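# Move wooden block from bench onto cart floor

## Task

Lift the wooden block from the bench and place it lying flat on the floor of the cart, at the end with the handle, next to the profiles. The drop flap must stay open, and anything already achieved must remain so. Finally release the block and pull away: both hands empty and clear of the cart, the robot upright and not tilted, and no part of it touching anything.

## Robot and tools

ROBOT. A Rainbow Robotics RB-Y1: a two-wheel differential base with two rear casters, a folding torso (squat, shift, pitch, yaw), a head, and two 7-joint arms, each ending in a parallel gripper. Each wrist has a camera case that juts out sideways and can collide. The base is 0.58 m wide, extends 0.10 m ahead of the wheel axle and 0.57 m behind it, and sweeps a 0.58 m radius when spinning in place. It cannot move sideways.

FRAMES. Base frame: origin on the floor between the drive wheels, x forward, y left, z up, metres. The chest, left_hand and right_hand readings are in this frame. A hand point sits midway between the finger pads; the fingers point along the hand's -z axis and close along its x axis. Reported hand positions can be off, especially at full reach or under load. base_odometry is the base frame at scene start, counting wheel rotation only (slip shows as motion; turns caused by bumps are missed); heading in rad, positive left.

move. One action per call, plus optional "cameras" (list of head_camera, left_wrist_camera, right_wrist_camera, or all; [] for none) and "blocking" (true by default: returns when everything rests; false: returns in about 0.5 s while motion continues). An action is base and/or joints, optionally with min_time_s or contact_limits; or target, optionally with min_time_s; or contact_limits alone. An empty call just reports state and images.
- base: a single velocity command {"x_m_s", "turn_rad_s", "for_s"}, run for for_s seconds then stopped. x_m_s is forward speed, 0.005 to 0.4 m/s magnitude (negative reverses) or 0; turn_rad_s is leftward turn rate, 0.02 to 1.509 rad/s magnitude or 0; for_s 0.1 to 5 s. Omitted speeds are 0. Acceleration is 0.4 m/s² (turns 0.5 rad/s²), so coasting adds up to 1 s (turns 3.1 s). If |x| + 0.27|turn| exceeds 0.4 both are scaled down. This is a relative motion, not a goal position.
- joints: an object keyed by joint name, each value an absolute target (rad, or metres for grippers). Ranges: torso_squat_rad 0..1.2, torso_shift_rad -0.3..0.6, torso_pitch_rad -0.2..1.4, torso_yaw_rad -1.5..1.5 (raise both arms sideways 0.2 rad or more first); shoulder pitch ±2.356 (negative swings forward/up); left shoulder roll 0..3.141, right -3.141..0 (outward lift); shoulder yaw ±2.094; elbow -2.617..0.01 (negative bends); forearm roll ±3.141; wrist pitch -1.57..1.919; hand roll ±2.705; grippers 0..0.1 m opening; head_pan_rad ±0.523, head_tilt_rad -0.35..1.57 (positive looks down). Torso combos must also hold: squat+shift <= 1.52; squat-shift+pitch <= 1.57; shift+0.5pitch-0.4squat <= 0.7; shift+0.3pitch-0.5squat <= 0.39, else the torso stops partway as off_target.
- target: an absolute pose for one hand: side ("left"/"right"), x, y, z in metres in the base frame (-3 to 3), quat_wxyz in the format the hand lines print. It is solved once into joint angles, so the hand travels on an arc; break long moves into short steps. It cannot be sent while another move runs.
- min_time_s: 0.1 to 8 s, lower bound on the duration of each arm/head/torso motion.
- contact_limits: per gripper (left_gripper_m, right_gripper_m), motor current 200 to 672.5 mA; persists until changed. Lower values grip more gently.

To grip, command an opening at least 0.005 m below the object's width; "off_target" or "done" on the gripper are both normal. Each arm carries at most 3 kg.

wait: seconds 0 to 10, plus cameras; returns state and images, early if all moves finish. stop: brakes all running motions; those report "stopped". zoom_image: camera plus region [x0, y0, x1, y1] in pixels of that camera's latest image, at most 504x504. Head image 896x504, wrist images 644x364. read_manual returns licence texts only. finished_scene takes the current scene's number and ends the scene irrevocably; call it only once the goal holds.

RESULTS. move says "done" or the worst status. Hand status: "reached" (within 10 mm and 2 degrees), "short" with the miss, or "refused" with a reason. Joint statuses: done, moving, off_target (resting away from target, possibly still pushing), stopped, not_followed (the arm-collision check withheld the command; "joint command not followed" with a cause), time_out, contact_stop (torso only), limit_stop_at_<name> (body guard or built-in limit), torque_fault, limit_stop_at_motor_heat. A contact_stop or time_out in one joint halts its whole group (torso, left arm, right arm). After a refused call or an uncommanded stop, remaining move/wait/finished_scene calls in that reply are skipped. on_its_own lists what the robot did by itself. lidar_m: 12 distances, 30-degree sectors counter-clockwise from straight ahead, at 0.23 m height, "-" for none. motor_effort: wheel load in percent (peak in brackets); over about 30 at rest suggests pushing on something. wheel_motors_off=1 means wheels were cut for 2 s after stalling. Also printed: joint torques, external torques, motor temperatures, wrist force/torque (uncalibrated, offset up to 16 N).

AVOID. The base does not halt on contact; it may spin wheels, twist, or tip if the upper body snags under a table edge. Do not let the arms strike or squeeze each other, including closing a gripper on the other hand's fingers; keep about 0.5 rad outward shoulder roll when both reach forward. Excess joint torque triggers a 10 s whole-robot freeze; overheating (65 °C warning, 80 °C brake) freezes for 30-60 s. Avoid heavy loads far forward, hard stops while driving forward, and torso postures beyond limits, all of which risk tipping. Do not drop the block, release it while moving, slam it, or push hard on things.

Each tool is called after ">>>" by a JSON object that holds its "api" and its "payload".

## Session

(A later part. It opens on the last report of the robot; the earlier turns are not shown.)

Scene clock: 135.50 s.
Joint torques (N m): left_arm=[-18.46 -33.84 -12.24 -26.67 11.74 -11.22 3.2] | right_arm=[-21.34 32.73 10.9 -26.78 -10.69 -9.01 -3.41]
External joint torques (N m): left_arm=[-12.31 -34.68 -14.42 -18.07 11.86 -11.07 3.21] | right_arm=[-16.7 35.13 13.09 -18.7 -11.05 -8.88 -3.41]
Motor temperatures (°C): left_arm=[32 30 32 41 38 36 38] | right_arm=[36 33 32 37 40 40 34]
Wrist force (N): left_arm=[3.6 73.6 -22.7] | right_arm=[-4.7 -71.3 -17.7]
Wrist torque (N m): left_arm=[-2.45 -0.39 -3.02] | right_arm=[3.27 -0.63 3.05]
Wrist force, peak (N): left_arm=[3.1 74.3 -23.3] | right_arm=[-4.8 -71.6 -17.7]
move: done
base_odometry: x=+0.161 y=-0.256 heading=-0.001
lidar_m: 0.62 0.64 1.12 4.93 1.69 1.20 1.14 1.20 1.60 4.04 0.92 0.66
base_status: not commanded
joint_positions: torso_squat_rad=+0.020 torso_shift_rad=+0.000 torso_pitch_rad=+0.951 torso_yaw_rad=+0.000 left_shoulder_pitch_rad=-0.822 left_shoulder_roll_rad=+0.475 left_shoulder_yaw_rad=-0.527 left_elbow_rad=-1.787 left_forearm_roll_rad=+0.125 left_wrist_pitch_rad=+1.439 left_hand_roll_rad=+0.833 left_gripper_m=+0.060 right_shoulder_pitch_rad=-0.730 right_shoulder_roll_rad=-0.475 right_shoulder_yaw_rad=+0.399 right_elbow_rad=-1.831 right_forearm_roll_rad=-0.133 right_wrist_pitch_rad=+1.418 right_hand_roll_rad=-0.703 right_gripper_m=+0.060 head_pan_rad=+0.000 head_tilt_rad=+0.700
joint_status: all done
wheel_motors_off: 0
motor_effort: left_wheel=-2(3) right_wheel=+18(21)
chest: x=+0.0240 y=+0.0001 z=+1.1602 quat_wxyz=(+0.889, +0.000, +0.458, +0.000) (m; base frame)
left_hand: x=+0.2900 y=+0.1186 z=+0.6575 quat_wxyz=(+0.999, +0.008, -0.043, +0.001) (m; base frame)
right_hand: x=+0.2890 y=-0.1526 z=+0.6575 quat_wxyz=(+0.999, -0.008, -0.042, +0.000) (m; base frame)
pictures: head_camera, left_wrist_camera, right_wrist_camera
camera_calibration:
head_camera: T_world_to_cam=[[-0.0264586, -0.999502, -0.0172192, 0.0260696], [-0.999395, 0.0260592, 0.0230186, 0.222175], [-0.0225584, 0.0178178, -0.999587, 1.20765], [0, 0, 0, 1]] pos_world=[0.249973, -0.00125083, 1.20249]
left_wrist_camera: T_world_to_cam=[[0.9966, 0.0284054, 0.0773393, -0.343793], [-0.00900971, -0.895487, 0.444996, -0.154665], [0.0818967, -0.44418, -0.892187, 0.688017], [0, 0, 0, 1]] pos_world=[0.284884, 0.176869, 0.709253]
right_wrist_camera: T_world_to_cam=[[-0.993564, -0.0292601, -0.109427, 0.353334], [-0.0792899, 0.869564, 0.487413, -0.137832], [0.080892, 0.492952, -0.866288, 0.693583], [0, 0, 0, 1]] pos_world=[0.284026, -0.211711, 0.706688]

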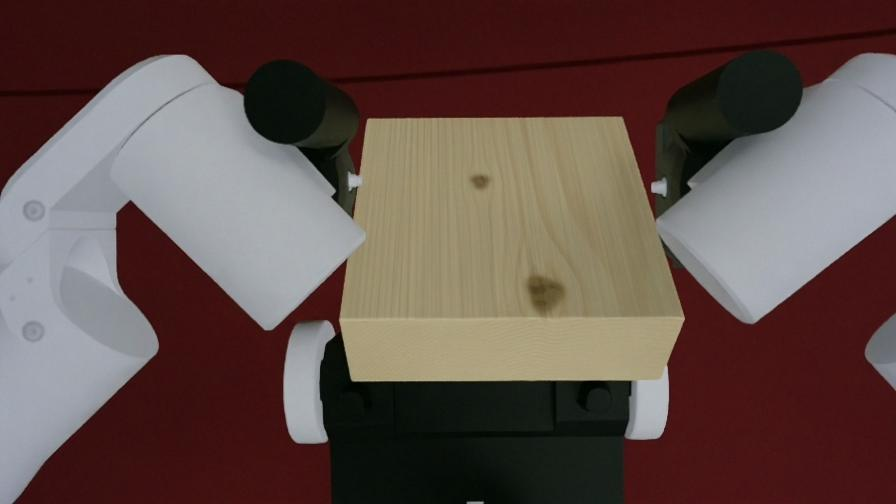

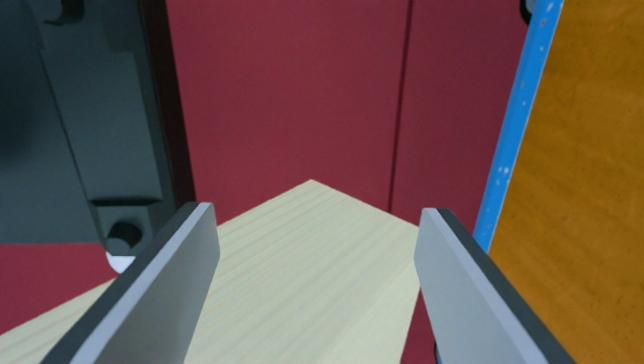

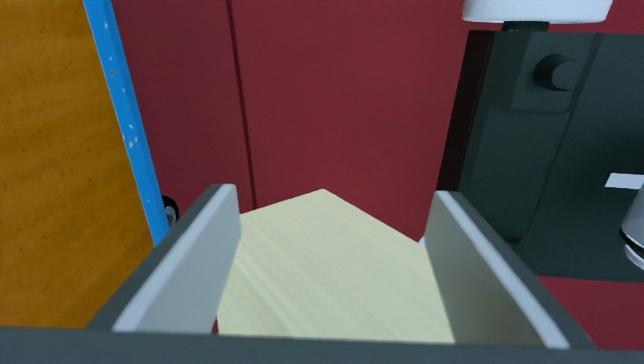

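>>> {"api": "move", "payload": {"target": {"side":"left","x":0.33,"y":0.111,"z":0.71,"quat_wxyz":[0.996,0,-0.087,0]}, "cameras": []}}

>>> {"api": "move", "payload": {"target": {"side":"right","x":0.33,"y":-0.145,"z":0.71,"quat_wxyz":[0.996,0,-0.087,0]}, "cameras": []}}

>>> {"api": "move", "payload": {"target": {"side":"left","x":0.37,"y":0.111,"z":0.76,"quat_wxyz":[0.995,0,-0.105,0]}, "cameras": []}}

>>> {"api": "move", "payload": {"target": {"side":"right","x":0.37,"y":-0.145,"z":0.76,"quat_wxyz":[0.995,0,-0.105,0]}, "cameras": []}}

>>> {"api": "move", "payload": {"target": {"side":"left","x":0.39,"y":0.111,"z":0.81,"quat_wxyz":[0.995,0,-0.105,0]}, "cameras": []}}

>>> {"api": "move", "payload": {"target": {"side":"right","x":0.39,"y":-0.145,"z":0.81,"quat_wxyz":[0.995,0,-0.105,0]}, "cameras": []}}

>>> {"api": "move", "payload": {"target": {"side":"left","x":0.4,"y":0.111,"z":0.86,"quat_wxyz":[0.995,0,-0.105,0]}, "cameras": []}}

>>> {"api": "move", "payload": {"target": {"side":"right","x":0.4,"y":-0.145,"z":0.86,"quat_wxyz":[0.995,0,-0.105,0]}}}

Scene clock: 140.50 s.
Joint torques (N m): left_arm=[-11.91 -20.54 -8.91 -17.8 8.53 -6.79 2.07] | right_arm=[-20.54 21.22 4.8 -24.29 -6.46 -6.89 -2.54]
External joint torques (N m): left_arm=[-4.39 -21.84 -11.72 -8.96 8.77 -6.5 2.08] | right_arm=[-15.9 23.55 6.95 -16.2 -6.82 -6.76 -2.54]
Motor temperatures (°C): left_arm=[32 30 32 41 38 37 38] | right_arm=[36 33 32 38 40 40 34]
Wrist force (N): left_arm=[9.0 48.6 -14.0] | right_arm=[-12.9 -45.2 -24.6]
Wrist torque (N m): left_arm=[-1.62 0.15 -1.76] | right_arm=[1.80 -1.41 2.16]
Wrist force, peak (N): left_arm=[3.1 74.4 -22.8] | right_arm=[-13.3 -72.6 -25.6]
move: done
base_odometry: x=+0.161 y=-0.256 heading=-0.001
lidar_m: 0.62 0.64 1.12 4.93 1.69 1.20 1.14 1.19 1.60 4.04 0.92 0.66
base_status: not commanded
joint_positions: torso_squat_rad=+0.020 torso_shift_rad=+0.000 torso_pitch_rad=+0.951 torso_yaw_rad=+0.000 left_shoulder_pitch_rad=-0.878 left_shoulder_roll_rad=+0.501 left_shoulder_yaw_rad=-0.489 left_elbow_rad=-1.930 left_forearm_roll_rad=+0.125 left_wrist_pitch_rad=+1.556 left_hand_roll_rad=+0.831 left_gripper_m=+0.060 right_shoulder_pitch_rad=-0.730 right_shoulder_roll_rad=-0.472 right_shoulder_yaw_rad=+0.401 right_elbow_rad=-1.832 right_forearm_roll_rad=-0.134 right_wrist_pitch_rad=+1.417 right_hand_roll_rad=-0.704 right_gripper_m=+0.060 head_pan_rad=+0.000 head_tilt_rad=+0.700
joint_status: all done
wheel_motors_off: 0
motor_effort: left_wheel=-2(4) right_wheel=+19(21)
chest: x=+0.0240 y=+0.0001 z=+1.1602 quat_wxyz=(+0.889, +0.000, +0.458, +0.000) (m; base frame)
left_hand: x=+0.3310 y=+0.1154 z=+0.7088 quat_wxyz=(+0.996, +0.005, -0.087, +0.001) (m; base frame)
left_hand_status: reached (checked arc, planned for 0.4 s): 5 mm and 0.6 deg off.
right_hand: x=+0.2884 y=-0.1504 z=+0.6577 quat_wxyz=(+0.999, -0.006, -0.042, +0.000) (m; base frame)
pictures: none
No camera images: "cameras" was empty.

Scene clock: 141.27 s.
Joint torques (N m): left_arm=[-21.2 -34.57 -13.21 -26.63 12.47 -12.66 3.49] | right_arm=[-24.24 32.34 11.84 -27.35 -11.55 -10.5 -3.5]
External joint torques (N m): left_arm=[-13.73 -35.95 -16.04 -17.82 12.72 -12.39 3.5] | right_arm=[-18.3 35.28 14.58 -19.01 -12.02 -10.24 -3.51]
Motor temperatures (°C): left_arm=[32 30 32 42 38 37 38] | right_arm=[36 33 32 38 40 40 34]
Wrist force (N): left_arm=[1.8 82.0 -23.3] | right_arm=[-6.5 -80.2 -18.6]
Wrist torque (N m): left_arm=[-2.74 -0.47 -3.46] | right_arm=[3.66 -0.82 3.50]
Wrist force, peak (N): left_arm=[9.2 100.2 -20.9] | right_arm=[-11.2 -96.6 -21.1]
move: done
base_odometry: x=+0.161 y=-0.256 heading=-0.001
lidar_m: 0.61 0.63 1.13 4.94 1.69 1.20 1.14 1.20 1.59 4.04 0.93 0.66
base_status: not commanded
joint_positions: torso_squat_rad=+0.020 torso_shift_rad=+0.000 torso_pitch_rad=+0.951 torso_yaw_rad=+0.000 left_shoulder_pitch_rad=-0.876 left_shoulder_roll_rad=+0.504 left_shoulder_yaw_rad=-0.488 left_elbow_rad=-1.928 left_forearm_roll_rad=+0.124 left_wrist_pitch_rad=+1.557 left_hand_roll_rad=+0.830 left_gripper_m=+0.060 right_shoulder_pitch_rad=-0.781 right_shoulder_roll_rad=-0.504 right_shoulder_yaw_rad=+0.360 right_elbow_rad=-1.973 right_forearm_roll_rad=-0.135 right_wrist_pitch_rad=+1.533 right_hand_roll_rad=-0.705 right_gripper_m=+0.060 head_pan_rad=+0.000 head_tilt_rad=+0.700
joint_status: all done
wheel_motors_off: 0
motor_effort: left_wheel=-1(3) right_wheel=+16(23)
chest: x=+0.0240 y=+0.0001 z=+1.1602 quat_wxyz=(+0.889, +0.000, +0.458, +0.000) (m; base frame)
left_hand: x=+0.3303 y=+0.1185 z=+0.7076 quat_wxyz=(+0.996, +0.009, -0.086, +0.002) (m; base frame)
right_hand: x=+0.3292 y=-0.1524 z=+0.7075 quat_wxyz=(+0.996, -0.009, -0.085, -0.001) (m; base frame)
right_hand_status: reached (checked arc, planned for 0.4 s): 8 mm and 1.0 deg off.
pictures: none
No camera images: "cameras" was empty.

Scene clock: 142.00 s.
Joint torques (N m): left_arm=[-13.4 -20.28 -8.44 -16.95 8.72 -6.71 2.07] | right_arm=[-22.76 20.02 4.58 -24.48 -6.23 -7.7 -2.68]
External joint torques (N m): left_arm=[-3.8 -22.21 -11.91 -8.31 9.01 -6.36 2.08] | right_arm=[-16.82 22.86 7.26 -16.12 -6.68 -7.45 -2.69]
Motor temperatures (°C): left_arm=[32 30 32 41 38 37 38] | right_arm=[36 33 32 38 40 40 34]
Wrist force (N): left_arm=[10.5 49.9 -12.9] | right_arm=[-15.5 -48.1 -24.6]
Wrist torque (N m): left_arm=[-1.63 0.21 -1.80] | right_arm=[1.93 -1.58 2.31]
Wrist force, peak (N): left_arm=[-0.2 82.7 -25.3] | right_arm=[-6.1 -80.4 -18.4]
move: done
base_odometry: x=+0.161 y=-0.256 heading=-0.001
lidar_m: 0.62 0.65 1.11 4.93 1.70 1.19 1.14 1.20 1.60 4.03 0.92 0.66
base_status: not commanded
joint_positions: torso_squat_rad=+0.020 torso_shift_rad=+0.000 torso_pitch_rad=+0.951 torso_yaw_rad=+0.000 left_shoulder_pitch_rad=-0.989 left_shoulder_roll_rad=+0.510 left_shoulder_yaw_rad=-0.421 left_elbow_rad=-2.003 left_forearm_roll_rad=+0.182 left_wrist_pitch_rad=+1.703 left_hand_roll_rad=+0.799 left_gripper_m=+0.060 right_shoulder_pitch_rad=-0.782 right_shoulder_roll_rad=-0.501 right_shoulder_yaw_rad=+0.361 right_elbow_rad=-1.973 right_forearm_roll_rad=-0.137 right_wrist_pitch_rad=+1.533 right_hand_roll_rad=-0.705 right_gripper_m=+0.060 head_pan_rad=+0.000 head_tilt_rad=+0.700
joint_status: all done
wheel_motors_off: 0
motor_effort: left_wheel=-2(3) right_wheel=+20(20)
chest: x=+0.0240 y=+0.0001 z=+1.1602 quat_wxyz=(+0.889, +0.000, +0.458, +0.000) (m; base frame)
left_hand: x=+0.3710 y=+0.1151 z=+0.7593 quat_wxyz=(+0.994, +0.005, -0.106, +0.002) (m; base frame)
left_hand_status: reached (checked arc, planned for 0.4 s): 4 mm and 0.6 deg off.
right_hand: x=+0.3286 y=-0.1500 z=+0.7077 quat_wxyz=(+0.996, -0.006, -0.085, +0.000) (m; base frame)
pictures: none
No camera images: "cameras" was empty.

Scene clock: 142.77 s.
Joint torques (N m): left_arm=[-25.07 -35.35 -13.83 -25.69 13.71 -13.93 3.82] | right_arm=[-27.59 33.2 12.42 -26.79 -12.66 -11.5 -3.97]
External joint torques (N m): left_arm=[-15.53 -37.36 -17.33 -17.07 13.99 -13.61 3.83] | right_arm=[-19.52 36.78 15.73 -18.6 -13.16 -11.17 -3.98]
Motor temperatures (°C): left_arm=[32 30 32 41 38 37 38] | right_arm=[36 33 32 38 40 40 34]
Wrist force (N): left_arm=[1.1 94.7 -23.7] | right_arm=[-6.0 -91.5 -19.5]
Wrist torque (N m): left_arm=[-3.25 -0.58 -3.93] | right_arm=[4.23 -0.81 3.99]
Wrist force, peak (N): left_arm=[8.2 106.1 -19.3] | right_arm=[-10.6 -102.1 -23.6]
move: done
base_odometry: x=+0.161 y=-0.256 heading=-0.001
lidar_m: 0.62 0.64 1.12 4.94 1.68 1.19 1.15 1.19 1.62 4.03 0.92 0.66
base_status: not commanded
joint_positions: torso_squat_rad=+0.020 torso_shift_rad=+0.000 torso_pitch_rad=+0.951 torso_yaw_rad=+0.000 left_shoulder_pitch_rad=-0.986 left_shoulder_roll_rad=+0.514 left_shoulder_yaw_rad=-0.419 left_elbow_rad=-2.000 left_forearm_roll_rad=+0.181 left_wrist_pitch_rad=+1.705 left_hand_roll_rad=+0.799 left_gripper_m=+0.060 right_shoulder_pitch_rad=-0.897 right_shoulder_roll_rad=-0.519 right_shoulder_yaw_rad=+0.296 right_elbow_rad=-2.045 right_forearm_roll_rad=-0.192 right_wrist_pitch_rad=+1.688 right_hand_roll_rad=-0.682 right_gripper_m=+0.060 head_pan_rad=+0.000 head_tilt_rad=+0.700
joint_status: all done
wheel_motors_off: 0
motor_effort: left_wheel=-2(3) right_wheel=+18(23)
chest: x=+0.0240 y=+0.0001 z=+1.1602 quat_wxyz=(+0.889, +0.000, +0.458, +0.000) (m; base frame)
left_hand: x=+0.3705 y=+0.1186 z=+0.7579 quat_wxyz=(+0.995, +0.009, -0.104, +0.002) (m; base frame)
right_hand: x=+0.3695 y=-0.1523 z=+0.7578 quat_wxyz=(+0.995, -0.009, -0.103, -0.002) (m; base frame)
right_hand_status: reached (checked arc, planned for 0.4 s): 8 mm and 1.0 deg off.
pictures: none
No camera images: "cameras" was empty.

Scene clock: 143.47 s.
Joint torques (N m): left_arm=[-17.46 -25.82 -9.96 -17.04 10.41 -9.94 3.03] | right_arm=[-28.01 26.12 7.37 -26.21 -9.1 -9.54 -3.51]
External joint torques (N m): left_arm=[-6.28 -28.21 -13.78 -8.93 10.68 -9.62 3.04] | right_arm=[-19.94 29.66 10.65 -17.99 -9.59 -9.23 -3.52]
Motor temperatures (°C): left_arm=[32 30 32 41 38 37 38] | right_arm=[36 33 32 38 40 40 34]
Wrist force (N): left_arm=[9.9 71.6 -9.0] | right_arm=[-14.9 -68.6 -29.8]
Wrist torque (N m): left_arm=[-2.48 0.42 -2.72] | right_arm=[2.84 -1.78 3.24]
Wrist force, peak (N): left_arm=[2.9 98.6 -22.5] | right_arm=[-8.5 -96.9 -20.6]
move: done
base_odometry: x=+0.161 y=-0.256 heading=-0.001
lidar_m: 0.62 0.65 1.12 4.93 1.69 1.21 1.15 1.20 1.60 4.03 0.92 0.66
base_status: not commanded
joint_positions: torso_squat_rad=+0.020 torso_shift_rad=+0.000 torso_pitch_rad=+0.951 torso_yaw_rad=+0.000 left_shoulder_pitch_rad=-1.094 left_shoulder_roll_rad=+0.511 left_shoulder_yaw_rad=-0.356 left_elbow_rad=-2.074 left_forearm_roll_rad=+0.250 left_wrist_pitch_rad=+1.879 left_hand_roll_rad=+0.783 left_gripper_m=+0.060 right_shoulder_pitch_rad=-0.897 right_shoulder_roll_rad=-0.517 right_shoulder_yaw_rad=+0.297 right_elbow_rad=-2.045 right_forearm_roll_rad=-0.193 right_wrist_pitch_rad=+1.687 right_hand_roll_rad=-0.682 right_gripper_m=+0.060 head_pan_rad=+0.000 head_tilt_rad=+0.700
joint_status: all done
wheel_motors_off: 0
motor_effort: left_wheel=-2(3) right_wheel=+18(20)
chest: x=+0.0240 y=+0.0001 z=+1.1602 quat_wxyz=(+0.889, +0.000, +0.458, +0.000) (m; base frame)
left_hand: x=+0.3911 y=+0.1160 z=+0.8091 quat_wxyz=(+0.994, +0.006, -0.105, +0.002) (m; base frame)
left_hand_status: reached (checked arc, planned for 0.4 s): 5 mm and 0.7 deg off.
right_hand: x=+0.3689 y=-0.1511 z=+0.7576 quat_wxyz=(+0.995, -0.007, -0.103, -0.001) (m; base frame)
pictures: none
No camera images: "cameras" was empty.

Scene clock: 144.17 s.
Joint torques (N m): left_arm=[-28.08 -38.12 -13.79 -24.1 14.43 -16.01 4.34] | right_arm=[-30.32 35.44 12.71 -24.93 -13.49 -13.12 -4.45]
External joint torques (N m): left_arm=[-16.89 -40.56 -17.62 -15.98 14.71 -15.68 4.34] | right_arm=[-20.59 39.51 16.3 -17.18 -13.96 -12.79 -4.46]
Motor temperatures (°C): left_arm=[32 30 32 41 38 37 38] | right_arm=[36 33 32 38 40 40 34]
Wrist force (N): left_arm=[2.2 110.5 -24.7] | right_arm=[-5.7 -108.2 -20.2]
Wrist torque (N m): left_arm=[-3.80 -0.46 -4.65] | right_arm=[5.07 -0.90 4.64]
Wrist force, peak (N): left_arm=[1.0 112.3 -24.0] | right_arm=[-4.3 -111.1 -17.5]
move: done
base_odometry: x=+0.161 y=-0.256 heading=-0.001
lidar_m: 0.62 0.65 1.12 4.92 1.69 1.21 1.14 1.20 1.61 4.05 0.92 0.66
base_status: not commanded
joint_positions: torso_squat_rad=+0.020 torso_shift_rad=+0.000 torso_pitch_rad=+0.951 torso_yaw_rad=+0.000 left_shoulder_pitch_rad=-1.091 left_shoulder_roll_rad=+0.514 left_shoulder_yaw_rad=-0.355 left_elbow_rad=-2.072 left_forearm_roll_rad=+0.249 left_wrist_pitch_rad=+1.881 left_hand_roll_rad=+0.782 left_gripper_m=+0.060 right_shoulder_pitch_rad=-1.008 right_shoulder_roll_rad=-0.527 right_shoulder_yaw_rad=+0.236 right_elbow_rad=-2.118 right_forearm_roll_rad=-0.260 right_wrist_pitch_rad=+1.871 right_hand_roll_rad=-0.674 right_gripper_m=+0.060 head_pan_rad=+0.000 head_tilt_rad=+0.700
joint_status: all done
wheel_motors_off: 0
motor_effort: left_wheel=-2(3) right_wheel=+16(21)
chest: x=+0.0240 y=+0.0001 z=+1.1602 quat_wxyz=(+0.889, +0.000, +0.458, +0.000) (m; base frame)
left_hand: x=+0.3905 y=+0.1185 z=+0.8079 quat_wxyz=(+0.995, +0.009, -0.104, +0.003) (m; base frame)
right_hand: x=+0.3898 y=-0.1523 z=+0.8078 quat_wxyz=(+0.995, -0.009, -0.103, -0.003) (m; base frame)
right_hand_status: reached (checked arc, planned for 0.4 s): 8 mm and 1.1 deg off.
pictures: none
No camera images: "cameras" was empty.

Scene clock: 154.43 s.
Joint torques (N m): left_arm=[-27.4 -38.31 -10.21 -24.29 13.09 -17.68 4.27] | right_arm=[-31.27 36.53 12.95 -25.69 -13.41 -13.11 -4.9]
External joint torques (N m): left_arm=[-15.66 -41.52 -14.9 -16.6 13.38 -17.38 4.28] | right_arm=[-21.54 40.61 16.54 -17.96 -13.88 -12.8 -4.91]
External joint torques when the fault began: left_arm=[-27.06 -55.37 -24.3 -23.95 20.15 -24.72 7.63]
Motor temperatures (°C): left_arm=[32 30 32 42 39 40 38] | right_arm=[36 34 32 38 42 42 35]
Wrist force (N): left_arm=[4.8 109.4 -19.6] | right_arm=[-8.4 -106.9 -23.7]
Wrist torque (N m): left_arm=[-3.50 -0.25 -4.51] | right_arm=[4.88 -1.21 4.71]
Wrist force, peak (N): left_arm=[5.6 160.7 -20.2] | right_arm=[-10.2 -159.2 -30.6]
move: torque_fault
TORQUE FAULT: left_wrist_pitch_rad reached its load limit. The robot stopped for 10 seconds, dropped its targets and accepts commands again. The stop added 9.1 s to the call.
base_odometry: x=+0.161 y=-0.256 heading=-0.001
lidar_m: 0.62 0.65 1.11 4.94 1.69 1.20 1.14 1.19 1.60 4.02 0.91 0.65
base_status: not commanded
joint_positions: torso_squat_rad=+0.020 torso_shift_rad=+0.000 torso_pitch_rad=+0.951 torso_yaw_rad=+0.000 left_shoulder_pitch_rad=-1.151 left_shoulder_roll_rad=+0.594 left_shoulder_yaw_rad=-0.401 left_elbow_rad=-2.090 left_forearm_roll_rad=+0.347 left_wrist_pitch_rad=+1.901 left_hand_roll_rad=+0.878 left_gripper_m=+0.060 right_shoulder_pitch_rad=-1.007 right_shoulder_roll_rad=-0.527 right_shoulder_yaw_rad=+0.236 right_elbow_rad=-2.118 right_forearm_roll_rad=-0.260 right_wrist_pitch_rad=+1.871 right_hand_roll_rad=-0.674 right_gripper_m=+0.060 head_pan_rad=+0.000 head_tilt_rad=+0.700
joint_status: left_shoulder_pitch_rad torque_fault (moved -0.060 of -0.232); left_shoulder_roll_rad torque_fault (moved +0.080 of +0.251); left_shoulder_yaw_rad torque_fault (moved -0.046 of -0.163); left_elbow_rad torque_fault (moved -0.018 of -0.074); left_forearm_roll_rad torque_fault (moved +0.098 of +0.339); left_wrist_pitch_rad torque_fault (moved +0.020 of +0.038); left_hand_roll_rad torque_fault (moved +0.096 of +0.308)
wheel_motors_off: 0
on_its_own: left_shoulder_pitch_rad is held at -1.155, not at your -1.323, since a torque_fault; left_shoulder_roll_rad is held at +0.584, not at your +0.766, since a torque_fault; left_shoulder_yaw_rad is held at -0.405, not at your -0.518, since a torque_fault; left_elbow_rad is held at -2.095, not at your -2.146, since a torque_fault; left_forearm_roll_rad is held at +0.350, not at your +0.588, since a torque_fault; left_wrist_pitch_rad is held at +1.897, not at your +1.919, since a torque_fault; left_hand_roll_rad is held at +0.879, not at your +1.090, since a torque_fault
motor_effort: left_wheel=-3(34) right_wheel=+16(21)
chest: x=+0.0240 y=+0.0001 z=+1.1602 quat_wxyz=(+0.889, +0.000, +0.458, +0.000) (m; base frame)
left_hand: x=+0.3938 y=+0.1185 z=+0.8212 quat_wxyz=(+0.995, +0.008, -0.102, +0.005) (m; base frame)
left_hand_status: short (checked arc, planned for 0.6 s): torque_fault, 40 mm and 1.1 deg off.
right_hand: x=+0.3897 y=-0.1525 z=+0.8077 quat_wxyz=(+0.995, -0.009, -0.103, -0.003) (m; base frame)
pictures: none
No camera images: "cameras" was empty.

not run: a stop that you did not command came earlier in this reply.

>>> {"api": "move", "payload": {"target": {"side":"left","x":0.39,"y":0.115,"z":0.812,"quat_wxyz":[0.995,0,-0.1,0]}, "cameras": []}}

>>> {"api": "move", "payload": {"target": {"side":"right","x":0.39,"y":-0.149,"z":0.812,"quat_wxyz":[0.995,0,-0.1,0]}, "cameras": []}}

>>> {"api": "move", "payload": {"joints": {"torso_pitch_rad":0.78,"head_tilt_rad":0.6}, "min_time_s": 1.5}}

Scene clock: 157.33 s.
Joint torques (N m): left_arm=[-26.42 -31.49 -7.11 -22.66 11.04 -14.84 3.98] | right_arm=[-27.87 30.93 11.19 -22.35 -11.12 -10.67 -4.02]
External joint torques (N m): left_arm=[-15.01 -34.78 -11.78 -14.86 11.32 -14.55 3.99] | right_arm=[-18.14 34.97 14.77 -14.61 -11.58 -10.36 -4.02]
Motor temperatures (°C): left_arm=[32 30 32 42 39 40 38] | right_arm=[36 34 32 38 42 42 35]
Wrist force (N): left_arm=[1.9 89.9 -22.5] | right_arm=[-5.1 -86.9 -18.4]
Wrist torque (N m): left_arm=[-2.84 -0.49 -3.68] | right_arm=[3.98 -0.78 3.73]
Wrist force, peak (N): left_arm=[4.9 110.7 -19.9] | right_arm=[-8.8 -107.7 -23.7]
move: done
base_odometry: x=+0.161 y=-0.256 heading=-0.001
lidar_m: 0.62 0.64 1.13 4.93 1.69 1.18 1.15 1.19 1.60 4.03 0.93 0.65
base_status: not commanded
joint_positions: torso_squat_rad=+0.020 torso_shift_rad=+0.000 torso_pitch_rad=+0.951 torso_yaw_rad=+0.000 left_shoulder_pitch_rad=-1.126 left_shoulder_roll_rad=+0.600 left_shoulder_yaw_rad=-0.406 left_elbow_rad=-2.078 left_forearm_roll_rad=+0.343 left_wrist_pitch_rad=+1.868 left_hand_roll_rad=+0.869 left_gripper_m=+0.060 right_shoulder_pitch_rad=-1.008 right_shoulder_roll_rad=-0.526 right_shoulder_yaw_rad=+0.237 right_elbow_rad=-2.119 right_forearm_roll_rad=-0.260 right_wrist_pitch_rad=+1.870 right_hand_roll_rad=-0.674 right_gripper_m=+0.060 head_pan_rad=+0.000 head_tilt_rad=+0.700
joint_status: all done
wheel_motors_off: 0
motor_effort: left_wheel=-4(4) right_wheel=+15(16)
chest: x=+0.0240 y=+0.0001 z=+1.1601 quat_wxyz=(+0.889, +0.000, +0.458, +0.000) (m; base frame)
left_hand: x=+0.3901 y=+0.1215 z=+0.8106 quat_wxyz=(+0.995, +0.008, -0.099, +0.003) (m; base frame)
left_hand_status: reached (checked arc, planned for 0.2 s): 7 mm and 1.0 deg off.
right_hand: x=+0.3898 y=-0.1514 z=+0.8081 quat_wxyz=(+0.995, -0.007, -0.103, -0.002) (m; base frame)
pictures: none
No camera images: "cameras" was empty.

Scene clock: 157.90 s.
Joint torques (N m): left_arm=[-24.42 -24.71 -4.43 -20.92 8.89 -12.09 3.36] | right_arm=[-25.14 23.63 6.93 -20 -8.81 -8.57 -3.44]
External joint torques (N m): left_arm=[-13 -27.96 -9.08 -13.11 9.17 -11.79 3.37] | right_arm=[-15.35 27.85 10.55 -12.32 -9.26 -8.26 -3.45]
Motor temperatures (°C): left_arm=[32 30 32 42 39 40 38] | right_arm=[36 34 32 38 42 42 35]
Wrist force (N): left_arm=[-0.7 73.0 -22.5] | right_arm=[-5.1 -69.8 -17.1]
Wrist torque (N m): left_arm=[-2.33 -0.55 -2.95] | right_arm=[3.21 -0.68 2.99]
Wrist force, peak (N): left_arm=[1.3 89.8 -22.8] | right_arm=[-5.2 -87.7 -18.5]
move: done
base_odometry: x=+0.161 y=-0.256 heading=-0.001
lidar_m: 0.62 0.64 1.13 4.94 1.69 1.21 1.14 1.19 1.60 4.05 0.91 0.66
base_status: not commanded
joint_positions: torso_squat_rad=+0.020 torso_shift_rad=+0.000 torso_pitch_rad=+0.951 torso_yaw_rad=+0.000 left_shoulder_pitch_rad=-1.126 left_shoulder_roll_rad=+0.599 left_shoulder_yaw_rad=-0.406 left_elbow_rad=-2.078 left_forearm_roll_rad=+0.344 left_wrist_pitch_rad=+1.867 left_hand_roll_rad=+0.869 left_gripper_m=+0.060 right_shoulder_pitch_rad=-1.012 right_shoulder_roll_rad=-0.530 right_shoulder_yaw_rad=+0.223 right_elbow_rad=-2.121 right_forearm_roll_rad=-0.278 right_wrist_pitch_rad=+1.883 right_hand_roll_rad=-0.667 right_gripper_m=+0.060 head_pan_rad=+0.000 head_tilt_rad=+0.700
joint_status: all done
wheel_motors_off: 0
motor_effort: left_wheel=-3(4) right_wheel=+15(16)
chest: x=+0.0240 y=+0.0001 z=+1.1602 quat_wxyz=(+0.889, +0.000, +0.458, +0.000) (m; base frame)
left_hand: x=+0.3900 y=+0.1204 z=+0.8108 quat_wxyz=(+0.995, +0.007, -0.099, +0.003) (m; base frame)
right_hand: x=+0.3898 y=-0.1541 z=+0.8105 quat_wxyz=(+0.995, -0.006, -0.099, -0.002) (m; base frame)
right_hand_status: reached (checked arc, planned for 0.1 s): 5 mm and 0.8 deg off.
pictures: none
No camera images: "cameras" was empty.

Scene clock: 159.70 s.
Joint torques (N m): left_arm=[-26.51 -24.42 -3.18 -20.15 8.28 -12.45 3.27] | right_arm=[-27.31 23.02 6.59 -19.39 -8.68 -8.93 -3.31]
External joint torques (N m): left_arm=[-12.77 -28.46 -8.84 -13 8.8 -11.95 3.29] | right_arm=[-15.05 27.96 10.94 -12.22 -9.29 -8.38 -3.33]
Motor temperatures (°C): left_arm=[32 30 32 41 39 40 38] | right_arm=[36 34 32 38 42 42 35]
Wrist force (N): left_arm=[-2.4 72.7 -21.4] | right_arm=[-7.6 -71.0 -15.9]
Wrist torque (N m): left_arm=[-2.31 -0.48 -3.03] | right_arm=[3.27 -0.80 3.10]
Wrist force, peak (N): left_arm=[-2.9 73.5 -21.6] | right_arm=[-7.0 -71.3 -15.4]
move: done
base_odometry: x=+0.161 y=-0.256 heading=-0.001
lidar_m: 0.62 0.65 1.12 4.94 1.68 1.20 1.15 1.20 1.61 4.04 0.91 0.65
base_status: not commanded
joint_positions: torso_squat_rad=+0.020 torso_shift_rad=+0.000 torso_pitch_rad=+0.781 torso_yaw_rad=+0.000 left_shoulder_pitch_rad=-1.126 left_shoulder_roll_rad=+0.599 left_shoulder_yaw_rad=-0.406 left_elbow_rad=-2.078 left_forearm_roll_rad=+0.344 left_wrist_pitch_rad=+1.867 left_hand_roll_rad=+0.869 left_gripper_m=+0.060 right_shoulder_pitch_rad=-1.012 right_shoulder_roll_rad=-0.530 right_shoulder_yaw_rad=+0.223 right_elbow_rad=-2.121 right_forearm_roll_rad=-0.279 right_wrist_pitch_rad=+1.883 right_hand_roll_rad=-0.667 right_gripper_m=+0.060 head_pan_rad=+0.000 head_tilt_rad=+0.600
joint_status: all done
wheel_motors_off: 0
motor_effort: left_wheel=-3(4) right_wheel=+16(18)
chest: x=-0.0100 y=+0.0001 z=+1.2001 quat_wxyz=(+0.925, +0.000, +0.381, +0.000) (m; base frame)
left_hand: x=+0.4097 y=+0.1203 z=+0.9177 quat_wxyz=(+0.983, +0.006, -0.183, +0.003) (m; base frame)
right_hand: x=+0.4096 y=-0.1541 z=+0.9174 quat_wxyz=(+0.983, -0.006, -0.183, -0.002) (m; base frame)
pictures: head_camera, left_wrist_camera, right_wrist_camera
camera_calibration:
head_camera: T_world_to_cam=[[-0.0209145, -0.999501, -0.0236507, 0.0335594], [-0.969365, 0.0260632, -0.244237, 0.517634], [0.244732, 0.0178181, -0.969427, 1.19554], [0, 0, 0, 1]] pos_world=[0.20989, -0.00125081, 1.28621]
left_wrist_camera: T_world_to_cam=[[0.935828, 0.0306326, 0.351124, -0.709855], [-0.13152, -0.89391, 0.428517, -0.202711], [0.327, -0.447198, -0.832517, 0.75632], [0, 0, 0, 1]] pos_world=[0.390325, 0.178764, 0.965761]
right_wrist_camera: T_world_to_cam=[[-0.923289, -0.0267952, -0.38317, 0.724398], [-0.211839, 0.867657, 0.449772, -0.165161], [0.320409, 0.49644, -0.806775, 0.757592], [0, 0, 0, 1]] pos_world=[0.391102, -0.213386, 0.963059]

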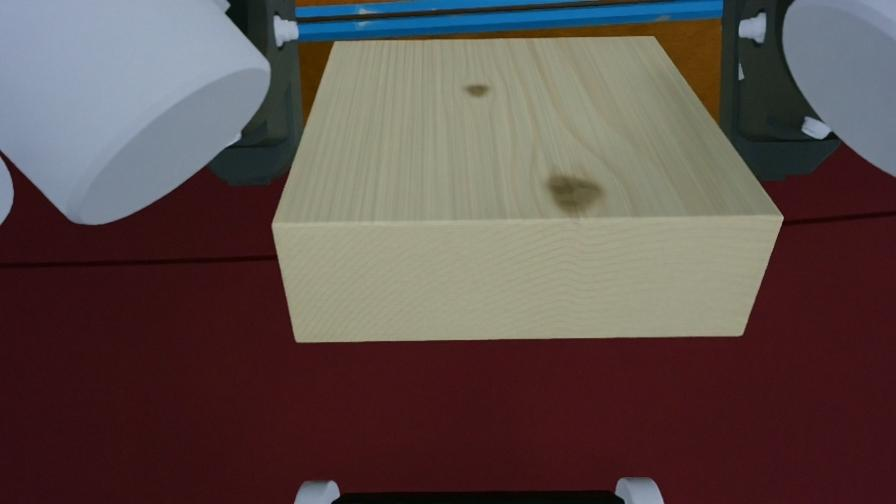

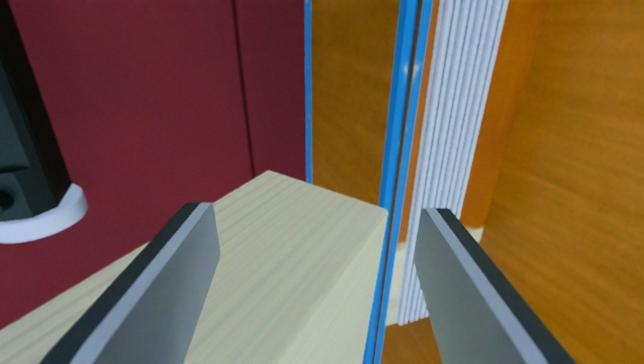

